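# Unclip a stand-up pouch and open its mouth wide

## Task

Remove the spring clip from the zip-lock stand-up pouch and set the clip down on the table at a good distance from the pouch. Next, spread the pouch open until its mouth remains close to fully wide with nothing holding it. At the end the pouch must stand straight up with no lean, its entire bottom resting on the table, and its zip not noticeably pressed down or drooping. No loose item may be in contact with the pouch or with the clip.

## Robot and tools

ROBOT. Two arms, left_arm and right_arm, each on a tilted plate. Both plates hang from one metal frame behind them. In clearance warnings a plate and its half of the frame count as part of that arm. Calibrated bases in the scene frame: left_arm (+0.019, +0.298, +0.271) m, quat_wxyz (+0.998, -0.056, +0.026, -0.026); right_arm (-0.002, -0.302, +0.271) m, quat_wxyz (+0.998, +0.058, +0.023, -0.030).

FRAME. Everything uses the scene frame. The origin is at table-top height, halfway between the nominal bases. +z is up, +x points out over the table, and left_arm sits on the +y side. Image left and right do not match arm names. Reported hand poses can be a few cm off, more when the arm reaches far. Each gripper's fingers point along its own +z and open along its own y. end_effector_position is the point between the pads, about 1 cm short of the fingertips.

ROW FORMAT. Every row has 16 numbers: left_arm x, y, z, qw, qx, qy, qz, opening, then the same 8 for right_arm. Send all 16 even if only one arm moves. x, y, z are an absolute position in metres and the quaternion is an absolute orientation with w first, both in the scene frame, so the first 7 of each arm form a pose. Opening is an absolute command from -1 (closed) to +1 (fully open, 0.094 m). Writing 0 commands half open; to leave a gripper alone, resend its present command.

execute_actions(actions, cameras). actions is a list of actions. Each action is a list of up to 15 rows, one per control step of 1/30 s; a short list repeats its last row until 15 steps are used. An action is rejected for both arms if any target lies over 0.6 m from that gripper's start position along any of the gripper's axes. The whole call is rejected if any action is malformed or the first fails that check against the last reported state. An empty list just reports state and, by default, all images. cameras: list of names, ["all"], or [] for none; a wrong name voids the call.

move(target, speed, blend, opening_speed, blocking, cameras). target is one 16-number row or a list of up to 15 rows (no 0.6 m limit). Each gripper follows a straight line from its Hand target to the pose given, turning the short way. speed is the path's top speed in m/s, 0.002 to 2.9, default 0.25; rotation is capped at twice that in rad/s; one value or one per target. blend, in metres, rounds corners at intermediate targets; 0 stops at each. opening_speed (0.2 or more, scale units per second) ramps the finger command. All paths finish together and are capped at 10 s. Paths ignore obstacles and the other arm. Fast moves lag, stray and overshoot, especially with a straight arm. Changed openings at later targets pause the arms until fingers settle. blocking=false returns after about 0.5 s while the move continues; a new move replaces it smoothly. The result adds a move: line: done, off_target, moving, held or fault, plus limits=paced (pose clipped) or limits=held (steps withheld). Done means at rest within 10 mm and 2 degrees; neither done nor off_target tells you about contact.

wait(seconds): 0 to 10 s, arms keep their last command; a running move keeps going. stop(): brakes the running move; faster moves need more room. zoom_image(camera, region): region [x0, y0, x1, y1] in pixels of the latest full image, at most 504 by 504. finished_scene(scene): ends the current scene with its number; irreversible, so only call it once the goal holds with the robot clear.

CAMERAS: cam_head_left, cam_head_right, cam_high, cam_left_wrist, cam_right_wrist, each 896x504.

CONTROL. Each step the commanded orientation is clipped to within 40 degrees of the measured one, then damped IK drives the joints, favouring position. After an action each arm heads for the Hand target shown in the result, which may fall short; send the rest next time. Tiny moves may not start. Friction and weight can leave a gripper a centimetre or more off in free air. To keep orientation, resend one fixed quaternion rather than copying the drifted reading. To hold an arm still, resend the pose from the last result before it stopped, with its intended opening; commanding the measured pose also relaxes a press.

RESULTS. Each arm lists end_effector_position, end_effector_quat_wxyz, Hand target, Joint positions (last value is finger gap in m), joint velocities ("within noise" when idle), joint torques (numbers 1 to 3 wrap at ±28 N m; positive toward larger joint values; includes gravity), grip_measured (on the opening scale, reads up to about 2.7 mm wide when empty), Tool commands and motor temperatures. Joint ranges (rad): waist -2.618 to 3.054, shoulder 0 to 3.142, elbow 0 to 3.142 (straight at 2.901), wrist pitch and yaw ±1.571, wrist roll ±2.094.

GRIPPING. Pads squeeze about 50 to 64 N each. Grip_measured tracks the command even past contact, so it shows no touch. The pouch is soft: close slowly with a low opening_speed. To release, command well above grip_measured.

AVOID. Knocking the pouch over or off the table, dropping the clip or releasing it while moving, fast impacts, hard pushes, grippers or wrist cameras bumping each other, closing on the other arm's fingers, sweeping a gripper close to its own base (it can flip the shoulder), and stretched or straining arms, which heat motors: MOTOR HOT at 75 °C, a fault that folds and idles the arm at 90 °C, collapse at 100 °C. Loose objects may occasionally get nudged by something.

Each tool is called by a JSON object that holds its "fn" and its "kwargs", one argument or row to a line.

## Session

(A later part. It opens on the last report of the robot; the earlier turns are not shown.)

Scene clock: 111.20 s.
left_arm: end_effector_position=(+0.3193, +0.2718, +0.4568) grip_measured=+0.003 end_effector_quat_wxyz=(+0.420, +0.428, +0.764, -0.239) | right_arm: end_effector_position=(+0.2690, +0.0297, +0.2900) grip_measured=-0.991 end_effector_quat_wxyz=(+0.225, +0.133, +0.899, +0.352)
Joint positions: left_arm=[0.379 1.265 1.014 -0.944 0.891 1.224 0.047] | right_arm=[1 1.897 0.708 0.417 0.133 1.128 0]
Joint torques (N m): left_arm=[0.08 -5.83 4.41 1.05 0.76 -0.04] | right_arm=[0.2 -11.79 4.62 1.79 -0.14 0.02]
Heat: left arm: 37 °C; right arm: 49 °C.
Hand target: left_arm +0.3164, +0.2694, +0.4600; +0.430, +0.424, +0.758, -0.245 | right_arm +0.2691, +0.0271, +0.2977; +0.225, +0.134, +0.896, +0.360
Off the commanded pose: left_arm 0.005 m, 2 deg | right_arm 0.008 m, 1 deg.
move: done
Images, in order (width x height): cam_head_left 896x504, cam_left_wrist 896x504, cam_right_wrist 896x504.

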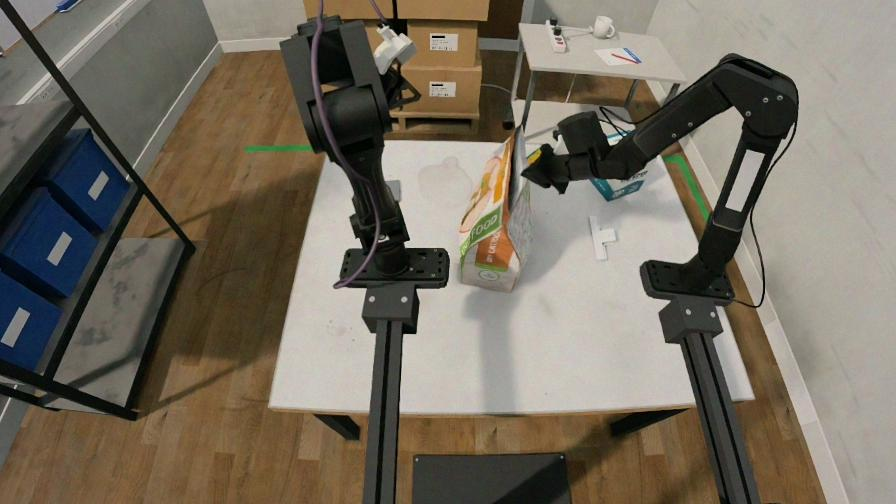

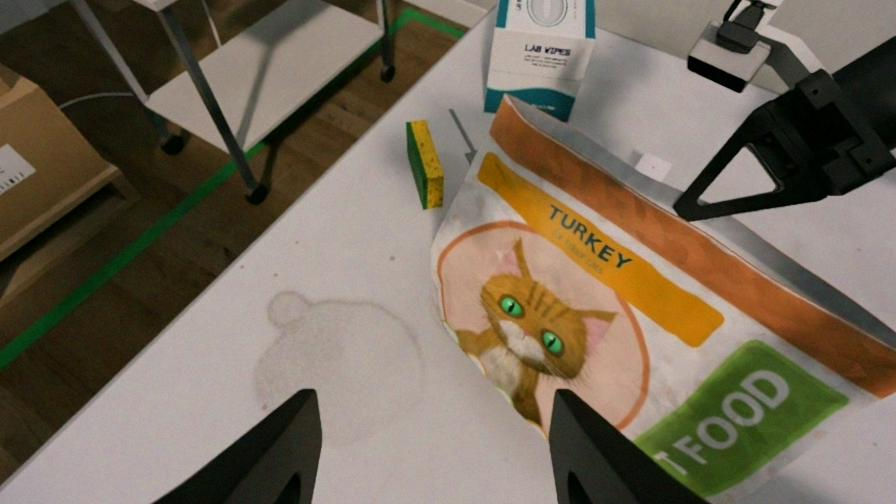

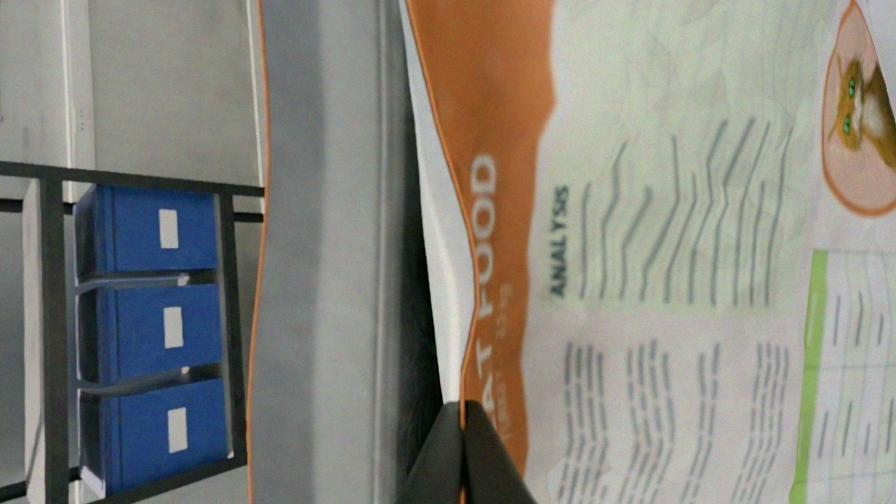

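{"fn": "move", "kwargs": {
  "target": [
    [0.31,0.20,0.47,0.2244,-0.1340,0.8956,-0.3600,-0.7,0.2690,0.0270,0.298,0.2244,0.1340,0.8956,0.3600,-1.0],
    [0.325,0.14,0.40,0.2244,-0.1340,0.8956,-0.3600,-0.7,0.2690,0.0270,0.298,0.2244,0.1340,0.8956,0.3600,-1.0]
  ],
  "speed": 0.2,
  "cameras": ["cam_right_wrist", "cam_left_wrist", "cam_head_left"]
}}

Scene clock: 116.40 s.
left_arm: end_effector_position=(+0.3272, +0.1423, +0.4050) grip_measured=-0.697 end_effector_quat_wxyz=(+0.225, -0.137, +0.894, -0.362) | right_arm: end_effector_position=(+0.2691, +0.0300, +0.2903) grip_measured=-0.991 end_effector_quat_wxyz=(+0.225, +0.133, +0.898, +0.353)
Joint positions: left_arm=[-0.319 1.205 0.707 -0.275 0.286 -0.743 0.014] | right_arm=[1 1.897 0.708 0.419 0.132 1.128 0]
Joint torques (N m): left_arm=[-1.31 -3.29 5.01 2.02 0.15 0.02] | right_arm=[0.18 -11.78 4.64 1.79 -0.12 0.02]
Heat: left arm: 37 °C; right arm: 48 °C.
Hand target: left_arm +0.3249, +0.1400, +0.4000; +0.224, -0.134, +0.896, -0.360 | right_arm +0.2691, +0.0272, +0.2978; +0.225, +0.134, +0.896, +0.360
Off the commanded pose: left_arm 0.006 m, 0 deg | right_arm 0.008 m, 1 deg.
move: done
Images, in order (width x height): cam_head_left 896x504, cam_left_wrist 896x504, cam_right_wrist 896x504.

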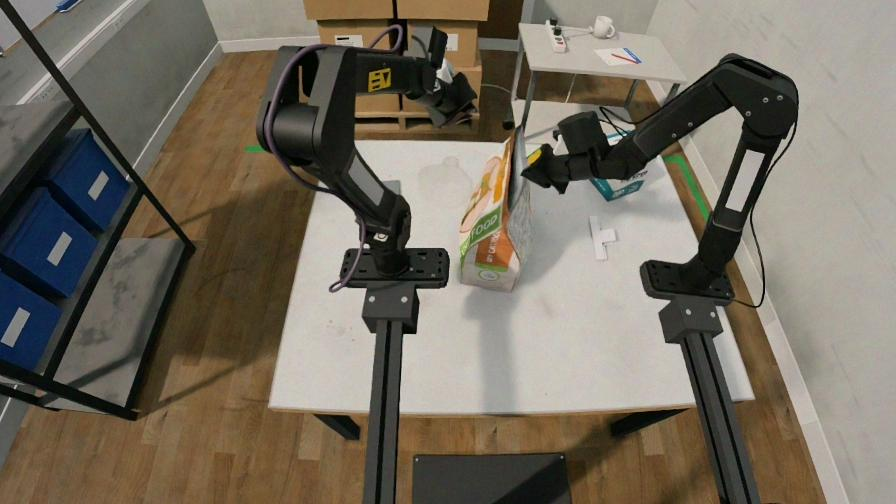

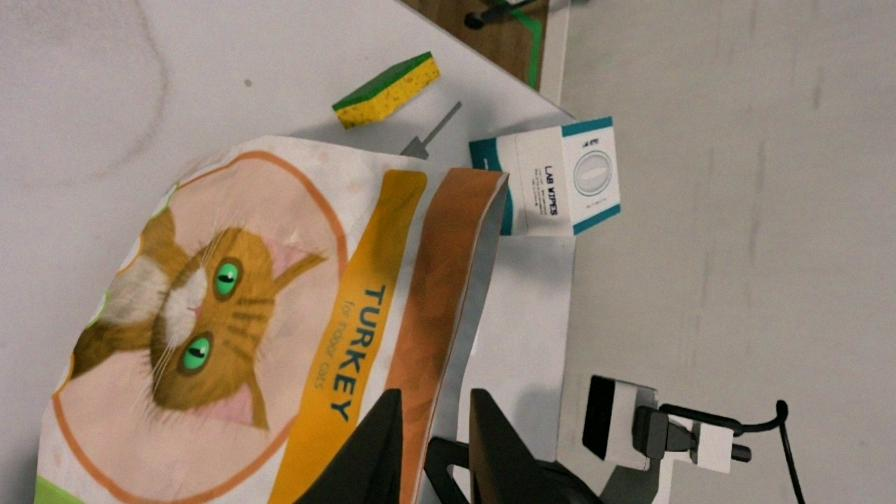

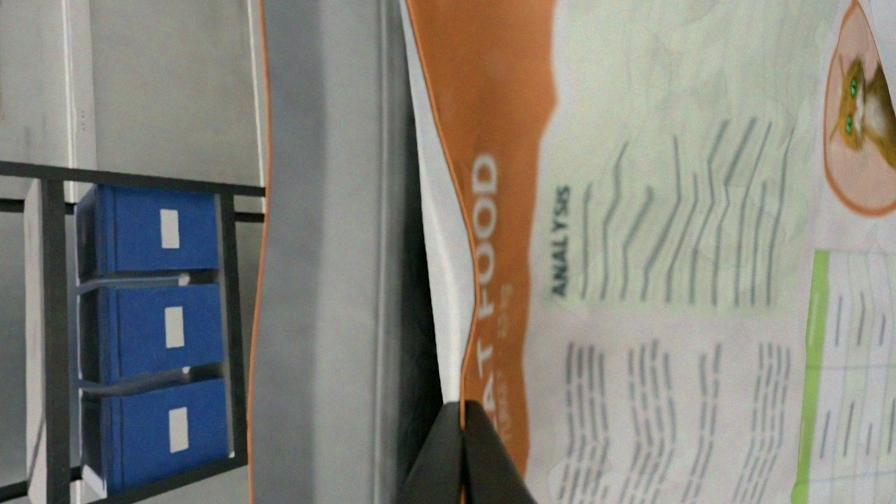

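{"fn": "move", "kwargs": {
  "target": [0.302,0.088,0.352,0.2244,-0.1340,0.8956,-0.3600,-0.7,0.2690,0.0270,0.298,0.2244,0.1340,0.8956,0.3600,-1.0],
  "speed": 0.12,
  "cameras": ["cam_right_wrist", "cam_left_wrist"]
}}

{"fn": "zoom_image", "kwargs": {
  "camera": "cam_left_wrist",
  "region": [340, 150, 640, 504]
}}

Scene clock: 119.10 s.
left_arm: end_effector_position=(+0.3048, +0.0883, +0.3568) grip_measured=-0.697 end_effector_quat_wxyz=(+0.224, -0.135, +0.894, -0.363) | right_arm: end_effector_position=(+0.2691, +0.0300, +0.2903) grip_measured=-0.991 end_effector_quat_wxyz=(+0.225, +0.133, +0.898, +0.353)
Joint positions: left_arm=[-0.548 1.332 0.546 0.046 0.124 -0.902 0.014] | right_arm=[1 1.897 0.708 0.419 0.132 1.128 0]
Joint torques (N m): left_arm=[-1.24 -3.64 4.63 2.11 0.02 0] | right_arm=[0.24 -11.77 4.64 1.79 -0.14 0.01]
Heat: left arm: 37 °C; right arm: 47 °C.
Hand target: left_arm +0.3019, +0.0881, +0.3520; +0.224, -0.134, +0.896, -0.360 | right_arm +0.2691, +0.0272, +0.2978; +0.225, +0.134, +0.896, +0.360
Off the commanded pose: left_arm 0.006 m, 0 deg | right_arm 0.008 m, 1 deg.
move: done
Images, in order (width x height): cam_left_wrist 896x504, cam_right_wrist 896x504.

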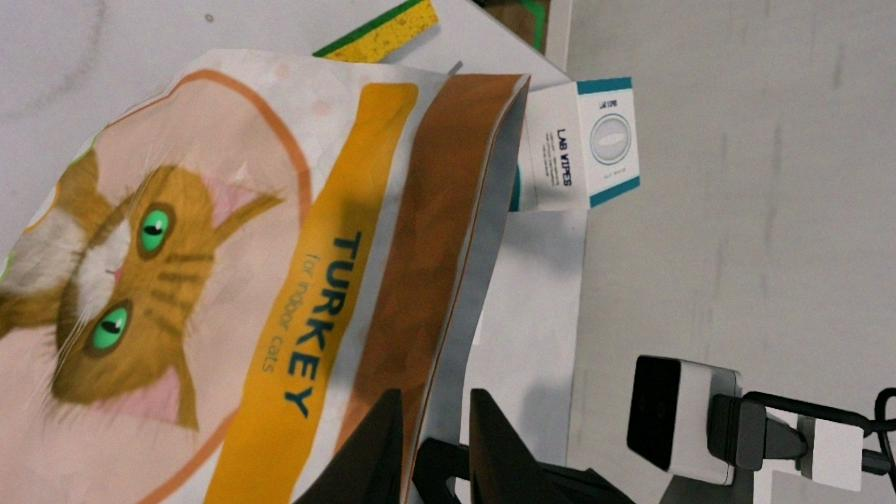

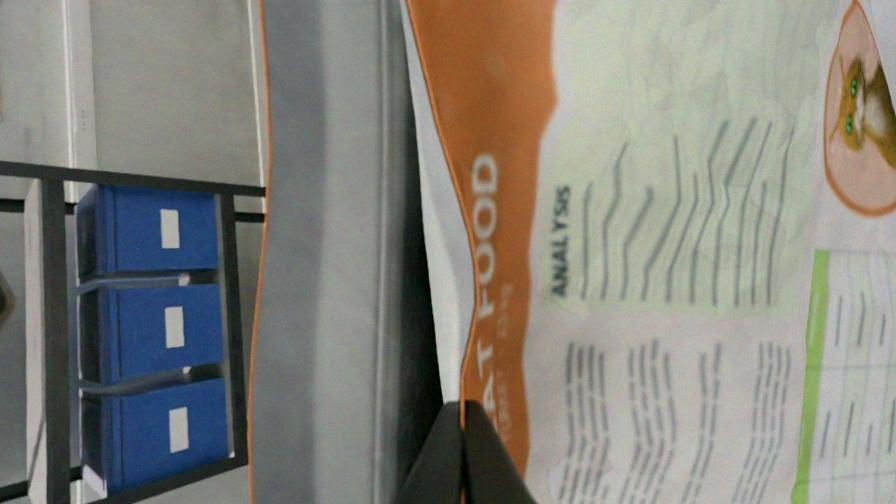

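Scaled by 1.424 from the camera's 896x504 image, which has a finer 1280x720 frame.

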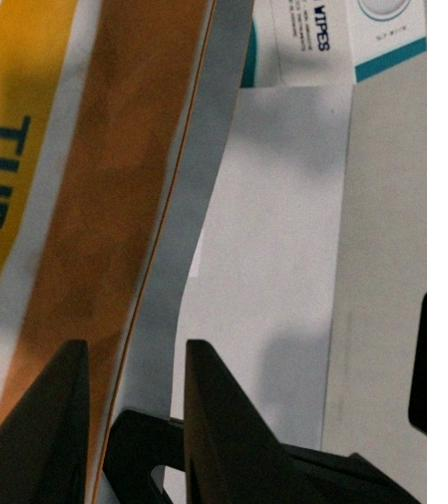

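{"fn": "move", "kwargs": {
  "target": [0.3221,0.0628,0.3282,0.2244,-0.1340,0.8956,-0.3600,-0.7,0.2690,0.0270,0.298,0.2244,0.1340,0.8956,0.3600,-1.0],
  "speed": 0.08,
  "cameras": ["cam_right_wrist", "cam_left_wrist"]
}}

{"fn": "zoom_image", "kwargs": {
  "camera": "cam_left_wrist",
  "region": [360, 250, 620, 504]
}}

Scene clock: 121.03 s.
left_arm: end_effector_position=(+0.3120, +0.0710, +0.3172) grip_measured=-0.697 end_effector_quat_wxyz=(+0.209, -0.137, +0.903, -0.350) | right_arm: end_effector_position=(+0.2691, +0.0300, +0.2903) grip_measured=-0.991 end_effector_quat_wxyz=(+0.225, +0.133, +0.898, +0.353)
Joint positions: left_arm=[-0.571 1.535 0.546 0.209 0.106 -0.919 0.014] | right_arm=[1 1.897 0.708 0.419 0.132 1.128 0]
Joint torques (N m): left_arm=[-1.5 -4.51 7.97 2.09 0.02 0] | right_arm=[0.21 -11.77 4.67 1.79 -0.12 0.02]
Heat: left arm: 37 °C; right arm: 47 °C.
Hand target: left_arm +0.3215, +0.0633, +0.3286; +0.224, -0.134, +0.896, -0.360 | right_arm +0.2691, +0.0272, +0.2978; +0.225, +0.134, +0.896, +0.360
Off the commanded pose: left_arm 0.017 m, 2 deg | right_arm 0.008 m, 1 deg.
move: off_target (left_arm)
Images, in order (width x height): cam_left_wrist 896x504, cam_right_wrist 896x504.

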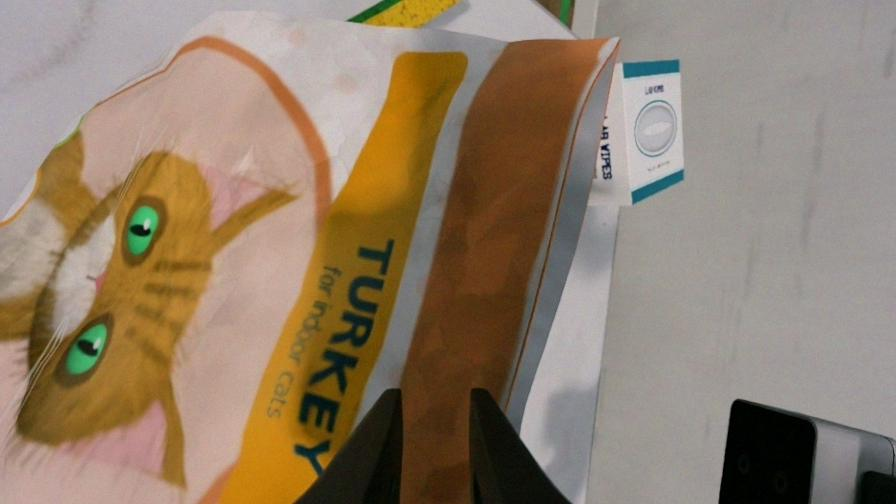

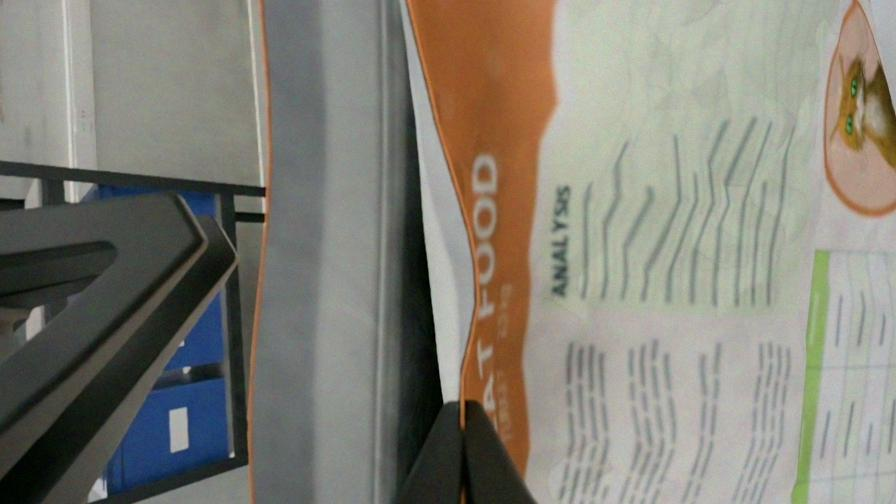

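Scaled by 1.938 from the camera's 896x504 image, which has a finer 1280x720 frame.

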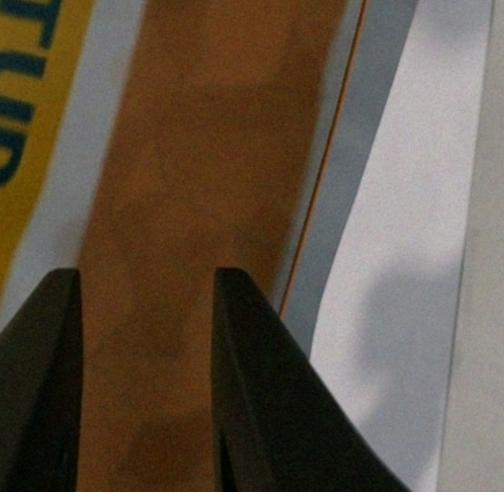

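{"fn": "move", "kwargs": {
  "target": [0.312,0.072,0.362,0.2244,-0.1340,0.8956,-0.3600,-0.7,0.2690,0.0270,0.298,0.2244,0.1340,0.8956,0.3600,-1.0],
  "speed": 0.1,
  "cameras": ["cam_left_wrist"]
}}

{"fn": "zoom_image", "kwargs": {
  "camera": "cam_left_wrist",
  "region": [360, 200, 620, 504]
}}

Scene clock: 122.53 s.
left_arm: end_effector_position=(+0.3059, +0.0767, +0.3465) grip_measured=-0.697 end_effector_quat_wxyz=(+0.211, -0.137, +0.902, -0.351) | right_arm: end_effector_position=(+0.2691, +0.0300, +0.2903) grip_measured=-0.991 end_effector_quat_wxyz=(+0.225, +0.133, +0.898, +0.353)
Joint positions: left_arm=[-0.582 1.406 0.579 0.053 0.097 -0.927 0.014] | right_arm=[1 1.897 0.708 0.419 0.132 1.128 0]
Joint torques (N m): left_arm=[-1.43 -5.91 8.42 1.78 0.01 -0.01] | right_arm=[0.23 -11.75 4.68 1.79 -0.13 0.01]
Heat: left arm: 37 °C; right arm: 46 °C.
Hand target: left_arm +0.3118, +0.0722, +0.3620; +0.224, -0.134, +0.895, -0.360 | right_arm +0.2691, +0.0271, +0.2978; +0.225, +0.134, +0.896, +0.360
Off the commanded pose: left_arm 0.017 m, 2 deg | right_arm 0.008 m, 1 deg.
move: off_target (left_arm)
Images, in order (width x height): cam_left_wrist 896x504.

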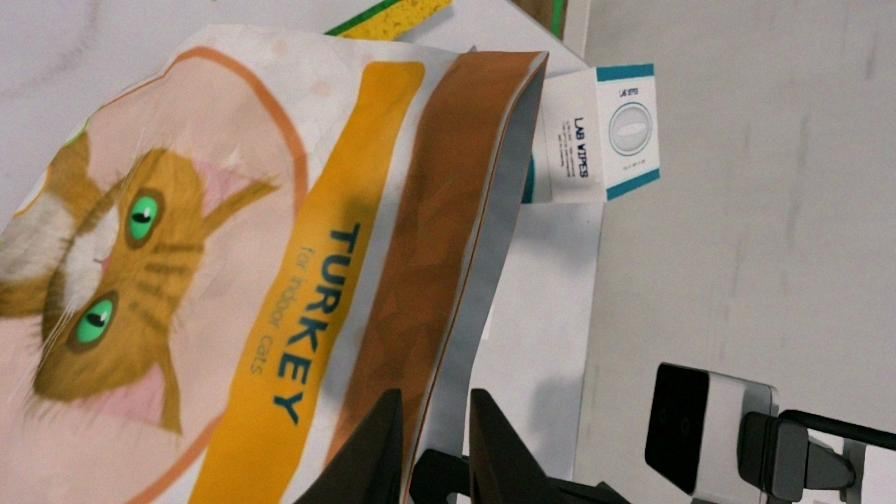

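Scaled by 1.658 from the camera's 896x504 image, which has a finer 1280x720 frame.

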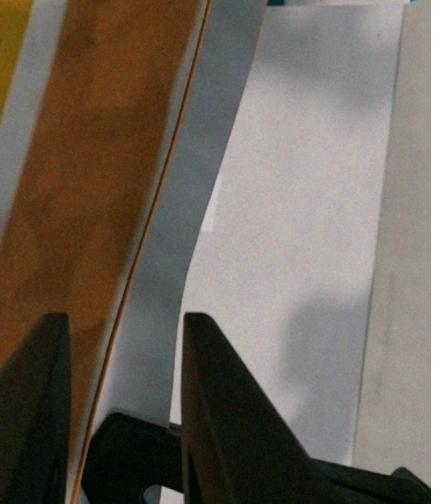

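{"fn": "move", "kwargs": {
  "target": [0.320,0.058,0.334,0.2244,-0.1340,0.8956,-0.3600,-0.7,0.2690,0.0270,0.298,0.2244,0.1340,0.8956,0.3600,-1.0],
  "speed": 0.04,
  "cameras": ["cam_left_wrist"]
}}

{"fn": "zoom_image", "kwargs": {
  "camera": "cam_left_wrist",
  "region": [360, 200, 620, 504]
}}

Scene clock: 124.53 s.
left_arm: end_effector_position=(+0.3153, +0.0633, +0.3286) grip_measured=-0.697 end_effector_quat_wxyz=(+0.215, -0.137, +0.900, -0.355) | right_arm: end_effector_position=(+0.2691, +0.0300, +0.2904) grip_measured=-0.991 end_effector_quat_wxyz=(+0.225, +0.133, +0.898, +0.353)
Joint positions: left_arm=[-0.594 1.526 0.579 0.184 0.089 -0.935 0.014] | right_arm=[1 1.897 0.708 0.419 0.132 1.128 0]
Joint torques (N m): left_arm=[-1.54 -4.63 6.64 2.07 0.04 0] | right_arm=[0.24 -11.79 4.7 1.79 -0.12 0.01]
Heat: left arm: 37 °C; right arm: 46 °C.
Hand target: left_arm +0.3197, +0.0581, +0.3342; +0.224, -0.134, +0.896, -0.360 | right_arm +0.2691, +0.0272, +0.2978; +0.225, +0.134, +0.896, +0.360
Off the commanded pose: left_arm 0.009 m, 1 deg | right_arm 0.008 m, 1 deg.
move: done
Images, in order (width x height): cam_left_wrist 896x504.

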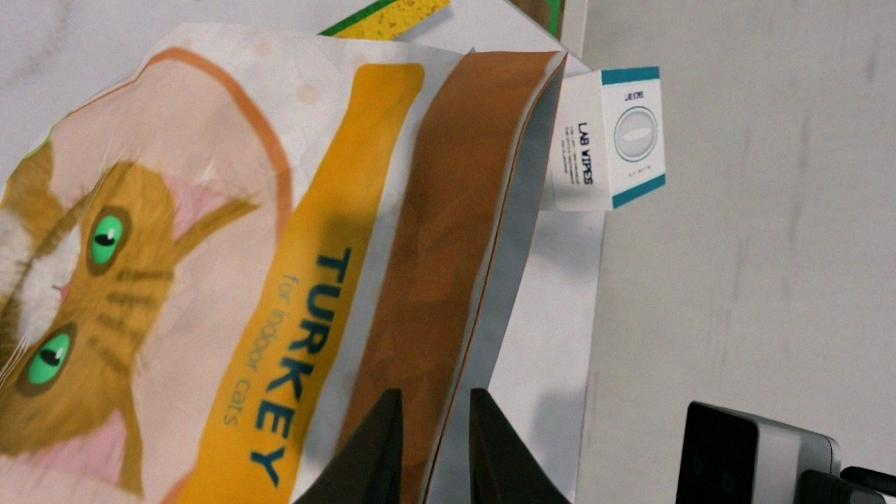

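Scaled by 1.658 from the camera's 896x504 image, which has a finer 1280x720 frame.

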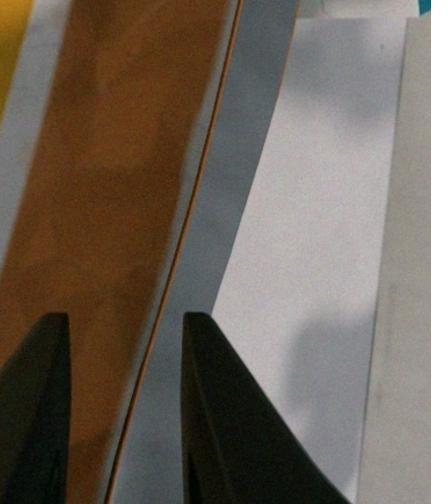

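{"fn": "move", "kwargs": {
  "target": [0.320,0.058,0.334,0.2244,-0.1340,0.8956,-0.3600,-0.78,0.2665,0.0150,0.297,0.2244,0.1340,0.8956,0.3600,-1.0],
  "speed": 0.04,
  "cameras": ["cam_left_wrist", "cam_right_wrist"]
}}

{"fn": "zoom_image", "kwargs": {
  "camera": "cam_left_wrist",
  "region": [360, 200, 620, 504]
}}

Scene clock: 125.90 s.
left_arm: end_effector_position=(+0.3155, +0.0633, +0.3287) grip_measured=-0.777 end_effector_quat_wxyz=(+0.215, -0.137, +0.899, -0.355) | right_arm: end_effector_position=(+0.2674, +0.0179, +0.2892) grip_measured=-0.991 end_effector_quat_wxyz=(+0.224, +0.138, +0.898, +0.354)
Joint positions: left_arm=[-0.594 1.526 0.579 0.185 0.089 -0.935 0.01] | right_arm=[0.981 1.867 0.662 0.437 0.12 1.125 0]
Joint torques (N m): left_arm=[-1.58 -4.6 6.67 2.09 0.02 0] | right_arm=[0.28 -11.63 4.52 1.76 -0.14 -0.06]
Heat: left arm: 37 °C; right arm: 46 °C.
Hand target: left_arm +0.3197, +0.0581, +0.3342; +0.224, -0.134, +0.896, -0.360 | right_arm +0.2665, +0.0151, +0.2965; +0.224, +0.134, +0.896, +0.360
Off the commanded pose: left_arm 0.009 m, 1 deg | right_arm 0.008 m, 1 deg.
move: done
Images, in order (width x height): cam_left_wrist 896x504, cam_right_wrist 896x504.

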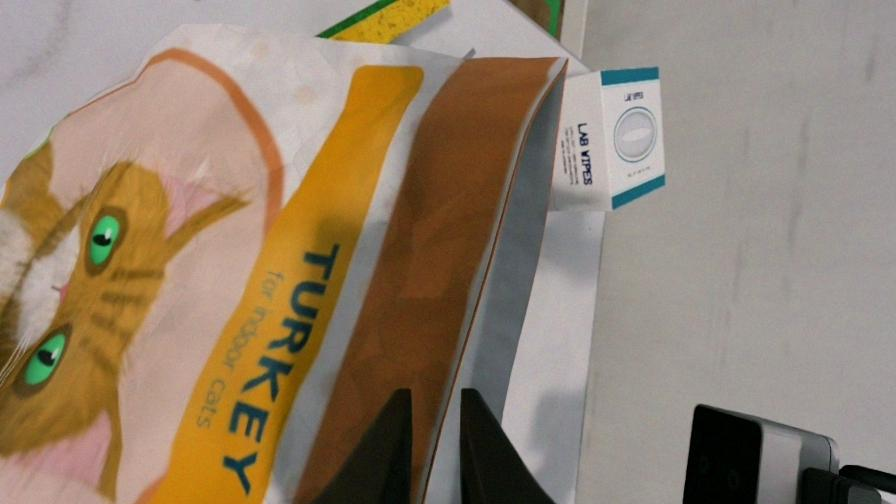

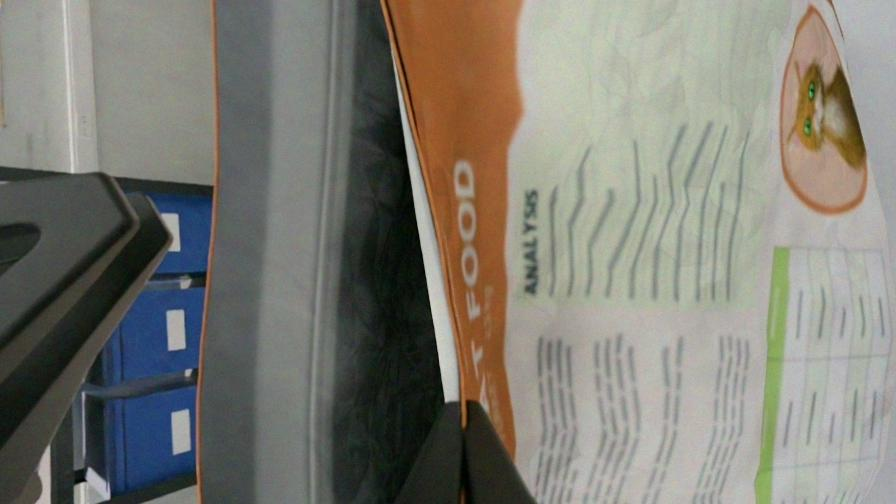

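Scaled by 1.658 from the camera's 896x504 image, which has a finer 1280x720 frame.

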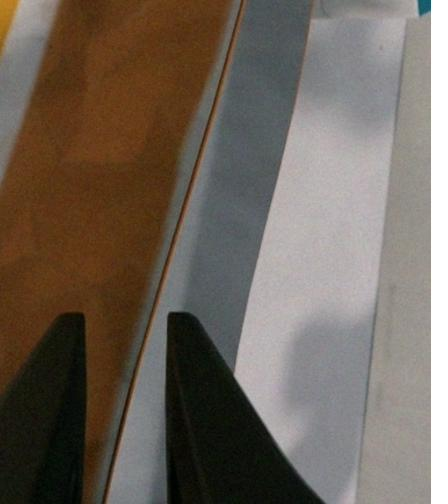

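{"fn": "move", "kwargs": {
  "target": [0.327,0.049,0.3235,0.2244,-0.1340,0.8956,-0.3600,-0.78,0.2665,0.0150,0.297,0.2244,0.1340,0.8956,0.3600,-1.0],
  "speed": 0.04,
  "cameras": ["cam_left_wrist"]
}}

{"fn": "zoom_image", "kwargs": {
  "camera": "cam_left_wrist",
  "region": [360, 200, 620, 504]
}}

Scene clock: 127.70 s.
left_arm: end_effector_position=(+0.3169, +0.0581, +0.3122) grip_measured=-0.777 end_effector_quat_wxyz=(+0.209, -0.137, +0.903, -0.349) | right_arm: end_effector_position=(+0.2674, +0.0179, +0.2894) grip_measured=-0.991 end_effector_quat_wxyz=(+0.224, +0.138, +0.897, +0.354)
Joint positions: left_arm=[-0.599 1.6 0.579 0.242 0.084 -0.939 0.01] | right_arm=[0.981 1.867 0.662 0.437 0.12 1.124 0]
Joint torques (N m): left_arm=[-1.63 -4.97 7.99 2.09 -0.01 -0.03] | right_arm=[0.28 -11.6 4.49 1.77 -0.15 -0.06]
Heat: left arm: 38 °C; right arm: 46 °C.
Hand target: left_arm +0.3264, +0.0495, +0.3239; +0.224, -0.134, +0.896, -0.360 | right_arm +0.2666, +0.0151, +0.2966; +0.225, +0.134, +0.896, +0.360
Off the commanded pose: left_arm 0.018 m, 2 deg | right_arm 0.008 m, 1 deg.
move: off_target (left_arm)
Images, in order (width x height): cam_left_wrist 896x504.

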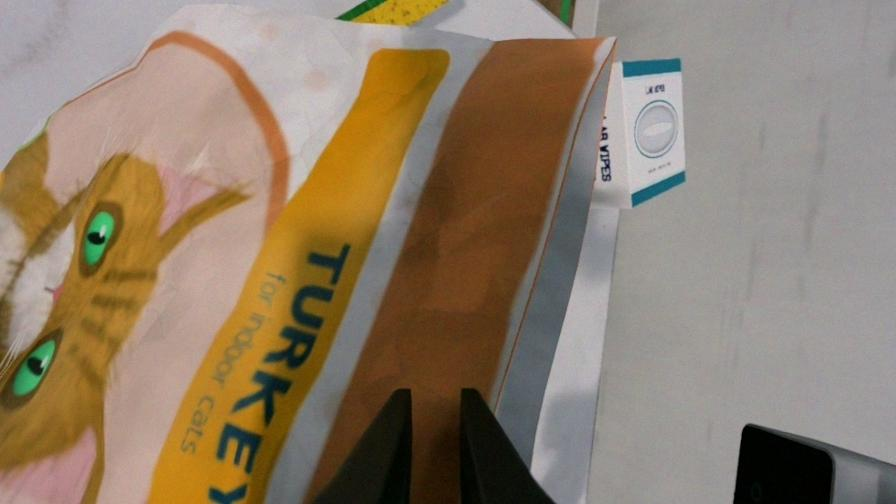

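Scaled by 1.658 from the camera's 896x504 image, which has a finer 1280x720 frame.

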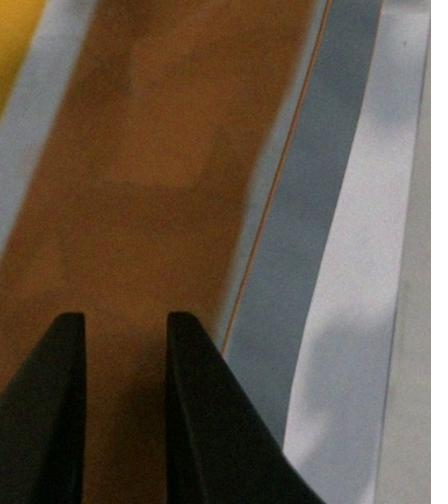

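{"fn": "move", "kwargs": {
  "target": [0.310,0.074,0.364,0.2244,-0.1340,0.8956,-0.3600,-0.7,0.2645,0.0050,0.297,0.2244,0.1340,0.8956,0.3600,-1.0],
  "speed": 0.05,
  "cameras": ["cam_left_wrist", "cam_right_wrist", "cam_high", "cam_head_right"]
}}

{"fn": "zoom_image", "kwargs": {
  "camera": "cam_high",
  "region": [300, 100, 600, 350]
}}

Scene clock: 130.33 s.
left_arm: end_effector_position=(+0.3024, +0.0749, +0.3493) grip_measured=-0.703 end_effector_quat_wxyz=(+0.212, -0.136, +0.902, -0.351) | right_arm: end_effector_position=(+0.2657, +0.0078, +0.2900) grip_measured=-0.991 end_effector_quat_wxyz=(+0.223, +0.138, +0.897, +0.355)
Joint positions: left_arm=[-0.599 1.392 0.579 0.039 0.084 -0.937 0.014] | right_arm=[0.964 1.835 0.625 0.444 0.107 1.113 0]
Joint torques (N m): left_arm=[-0.05 -6.06 8.18 1.81 0.14 0.08] | right_arm=[0.29 -11.11 4.48 1.77 -0.14 -0.05]
Heat: left arm: 38 °C; right arm: 46 °C.
Hand target: left_arm +0.3098, +0.0741, +0.3639; +0.225, -0.134, +0.896, -0.360 | right_arm +0.2646, +0.0051, +0.2966; +0.224, +0.134, +0.896, +0.360
Off the commanded pose: left_arm 0.017 m, 2 deg | right_arm 0.008 m, 1 deg.
move: off_target (left_arm)
Images, in order (width x height): cam_head_right 896x504, cam_high 896x504, cam_left_wrist 896x504, cam_right_wrist 896x504.

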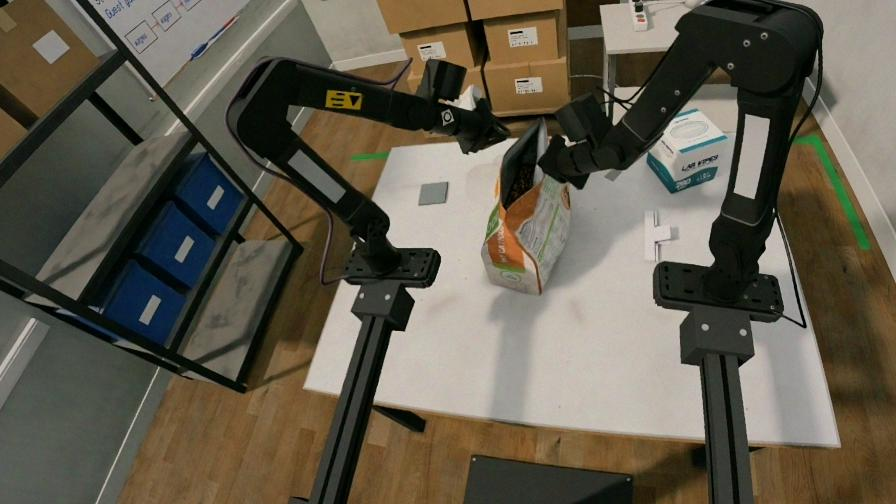

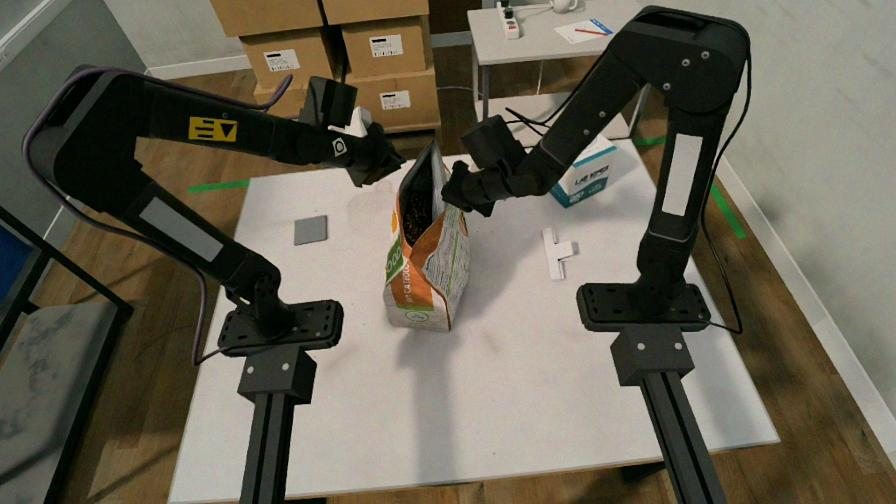

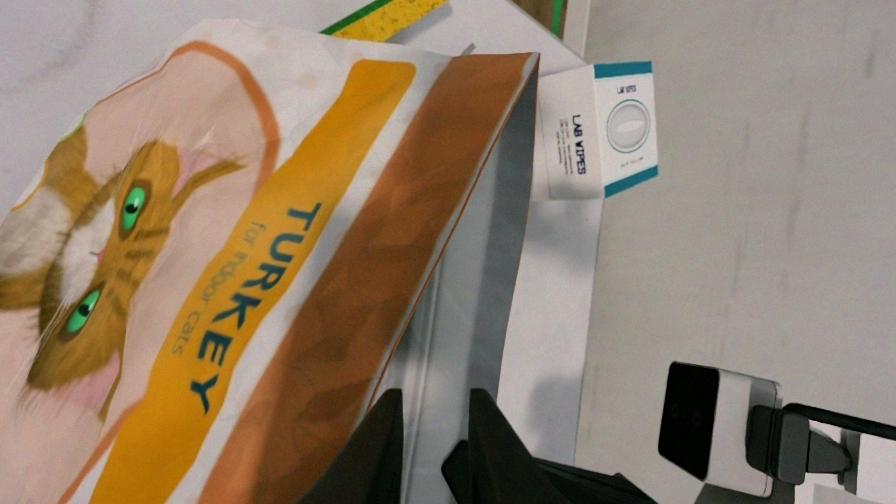

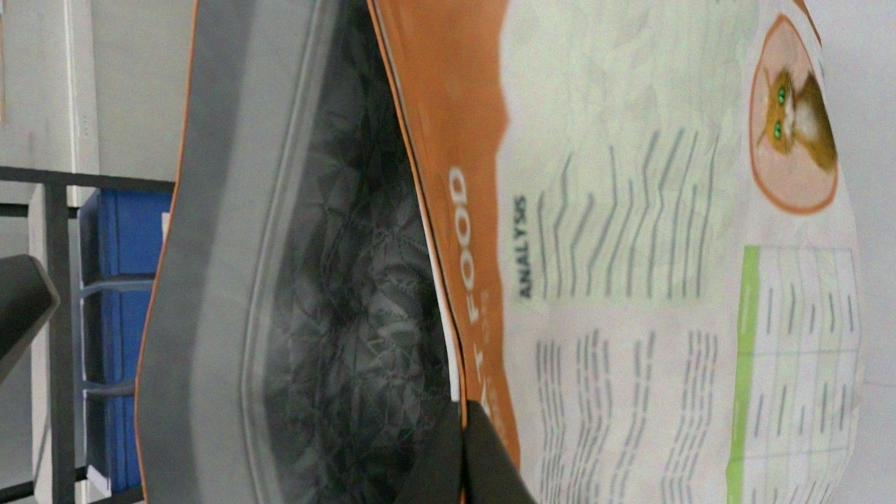

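Scaled by 1.680 from the camera's 896x504 image, which has a finer 1280x720 frame.

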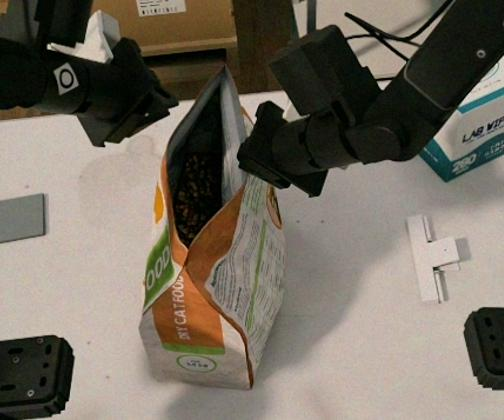

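{"fn": "move", "kwargs": {
  "target": [0.318,0.062,0.335,0.2244,-0.1340,0.8956,-0.3600,-0.65,0.2645,0.0050,0.297,0.2244,0.1340,0.8956,0.3600,-1.0],
  "speed": 0.04,
  "cameras": ["cam_left_wrist"]
}}

{"fn": "zoom_image", "kwargs": {
  "camera": "cam_left_wrist",
  "region": [300, 200, 560, 504]
}}

Scene clock: 132.57 s.
left_arm: end_effector_position=(+0.3148, +0.0631, +0.3337) grip_measured=-0.653 end_effector_quat_wxyz=(+0.219, -0.136, +0.898, -0.357) | right_arm: end_effector_position=(+0.2656, +0.0078, +0.2900) grip_measured=-0.991 end_effector_quat_wxyz=(+0.223, +0.137, +0.897, +0.355)
Joint positions: left_arm=[-0.599 1.508 0.579 0.176 0.084 -0.937 0.016] | right_arm=[0.964 1.835 0.625 0.444 0.107 1.112 0]
Joint torques (N m): left_arm=[-0.51 -4.57 5.78 2.09 0.11 0.07] | right_arm=[0.28 -11.12 4.49 1.78 -0.13 -0.04]
Heat: left arm: 38 °C; right arm: 46 °C.
Hand target: left_arm +0.3179, +0.0621, +0.3350; +0.224, -0.134, +0.896, -0.360 | right_arm +0.2646, +0.0051, +0.2967; +0.225, +0.134, +0.896, +0.360
Off the commanded pose: left_arm 0.004 m, 1 deg | right_arm 0.008 m, 1 deg.
move: done
Images, in order (width x height): cam_left_wrist 896x504.

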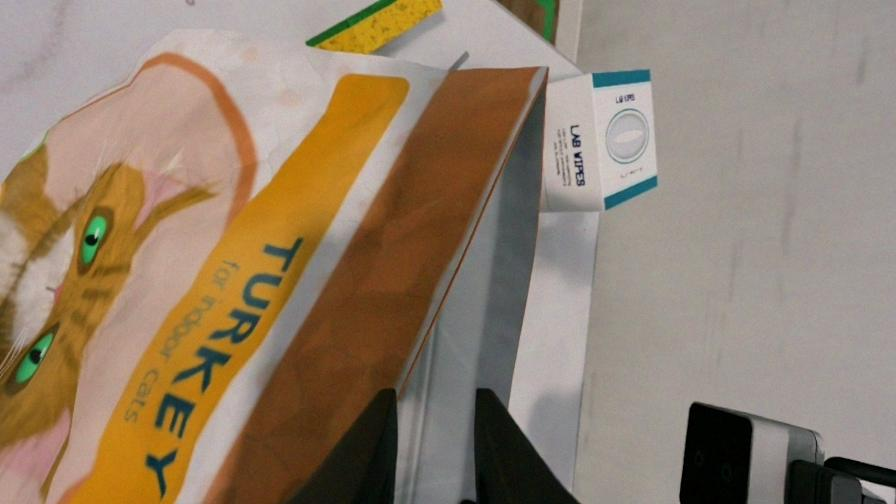

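Scaled by 1.658 from the camera's 896x504 image, which has a finer 1280x720 frame.

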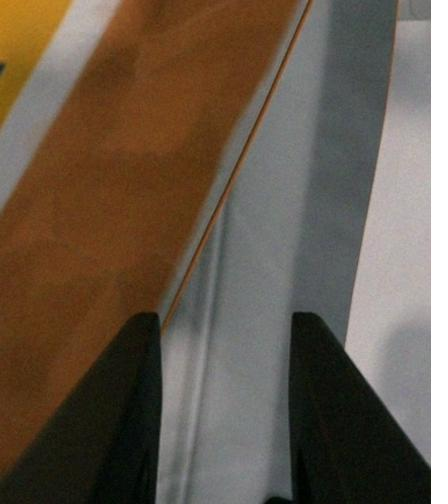

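{"fn": "move", "kwargs": {
  "target": [0.330,0.050,0.3185,0.2244,-0.1340,0.8956,-0.3600,-0.65,0.2645,0.0050,0.297,0.2244,0.1340,0.8956,0.3600,-1.0],
  "speed": 0.04,
  "cameras": ["cam_left_wrist"]
}}

{"fn": "zoom_image", "kwargs": {
  "camera": "cam_left_wrist",
  "region": [300, 200, 560, 504]
}}

Scene clock: 134.17 s.
left_arm: end_effector_position=(+0.3186, +0.0560, +0.3094) grip_measured=-0.653 end_effector_quat_wxyz=(+0.211, -0.136, +0.902, -0.351) | right_arm: end_effector_position=(+0.2657, +0.0080, +0.2902) grip_measured=-0.991 end_effector_quat_wxyz=(+0.224, +0.137, +0.897, +0.355)
Joint positions: left_arm=[-0.599 1.621 0.579 0.267 0.086 -0.937 0.016] | right_arm=[0.964 1.835 0.625 0.445 0.107 1.112 0]
Joint torques (N m): left_arm=[-0.64 -4.86 7.84 2.08 0.07 0.05] | right_arm=[0.28 -11.12 4.46 1.77 -0.12 -0.05]
Heat: left arm: 38 °C; right arm: 46 °C.
Hand target: left_arm +0.3295, +0.0505, +0.3188; +0.225, -0.134, +0.896, -0.360 | right_arm +0.2646, +0.0051, +0.2967; +0.225, +0.134, +0.896, +0.360
Off the commanded pose: left_arm 0.016 m, 2 deg | right_arm 0.008 m, 1 deg.
move: off_target (left_arm)
Images, in order (width x height): cam_left_wrist 896x504.

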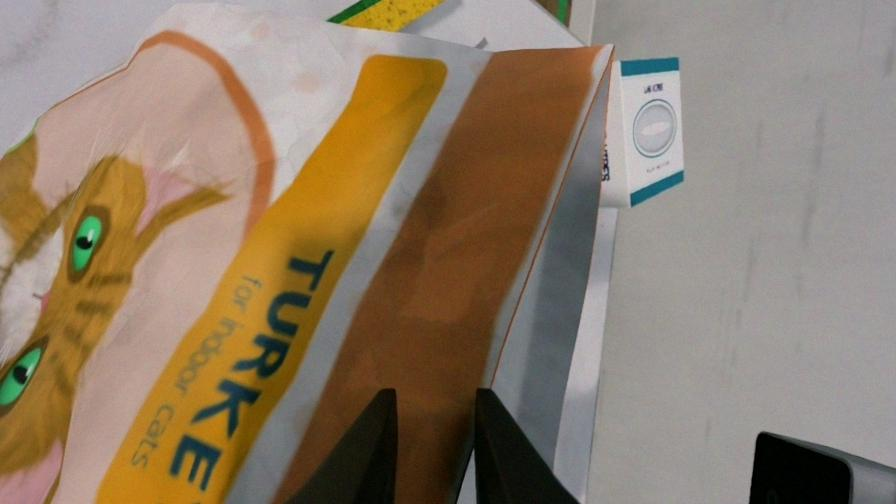

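Scaled by 1.658 from the camera's 896x504 image, which has a finer 1280x720 frame.

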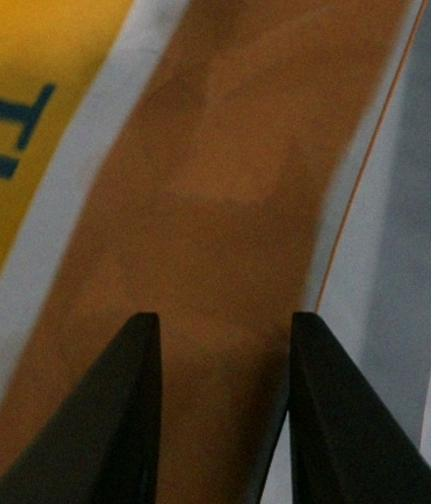

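{"fn": "move", "kwargs": {
  "target": [0.312,0.082,0.366,0.1721,-0.0080,0.9056,-0.3877,-0.65,0.2645,0.0050,0.297,0.2244,0.1340,0.8956,0.3600,-1.0],
  "speed": 0.07,
  "cameras": ["cam_left_wrist"]
}}

{"fn": "zoom_image", "kwargs": {
  "camera": "cam_left_wrist",
  "region": [300, 200, 560, 504]
}}

Scene clock: 137.90 s.
left_arm: end_effector_position=(+0.3030, +0.0843, +0.3473) grip_measured=-0.653 end_effector_quat_wxyz=(+0.155, -0.016, +0.914, -0.374) | right_arm: end_effector_position=(+0.2657, +0.0080, +0.2902) grip_measured=-0.991 end_effector_quat_wxyz=(+0.224, +0.137, +0.897, +0.355)
Joint positions: left_arm=[-0.428 1.449 0.673 -0.125 0.389 -0.61 0.016] | right_arm=[0.964 1.835 0.625 0.445 0.106 1.112 0]
Joint torques (N m): left_arm=[-0.23 -6.89 8.65 1.52 0.36 0.11] | right_arm=[0.31 -11.12 4.49 1.76 -0.13 -0.06]
Heat: left arm: 38 °C; right arm: 45 °C.
Hand target: left_arm +0.3117, +0.0821, +0.3659; +0.172, -0.008, +0.905, -0.388 | right_arm +0.2646, +0.0051, +0.2967; +0.224, +0.134, +0.896, +0.360
Off the commanded pose: left_arm 0.021 m, 3 deg | right_arm 0.008 m, 1 deg.
move: off_target (left_arm)
Images, in order (width x height): cam_left_wrist 896x504.

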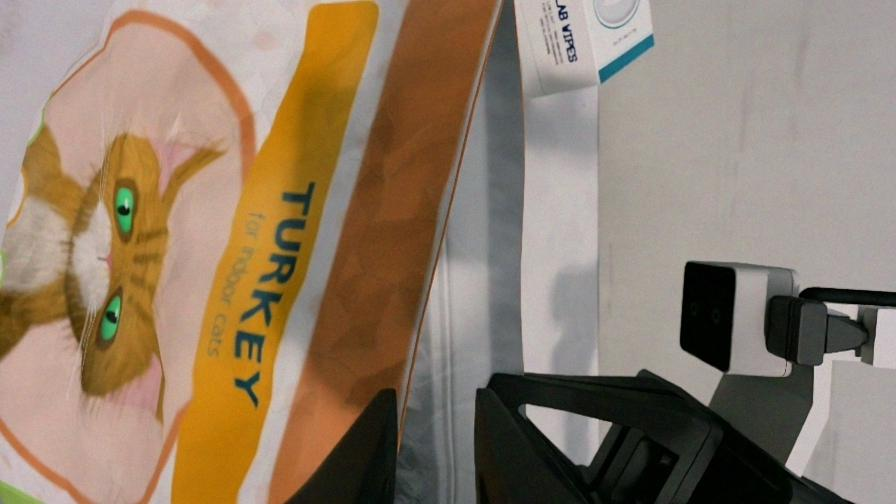

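Scaled by 1.658 from the camera's 896x504 image, which has a finer 1280x720 frame.

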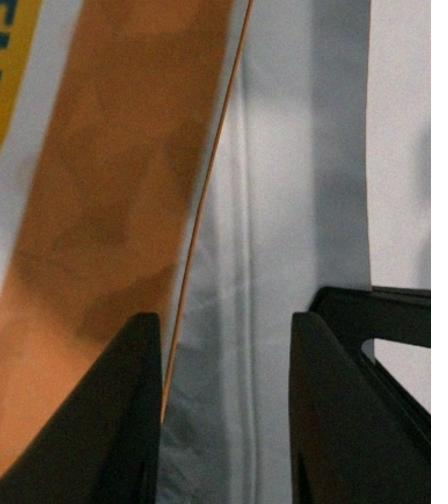

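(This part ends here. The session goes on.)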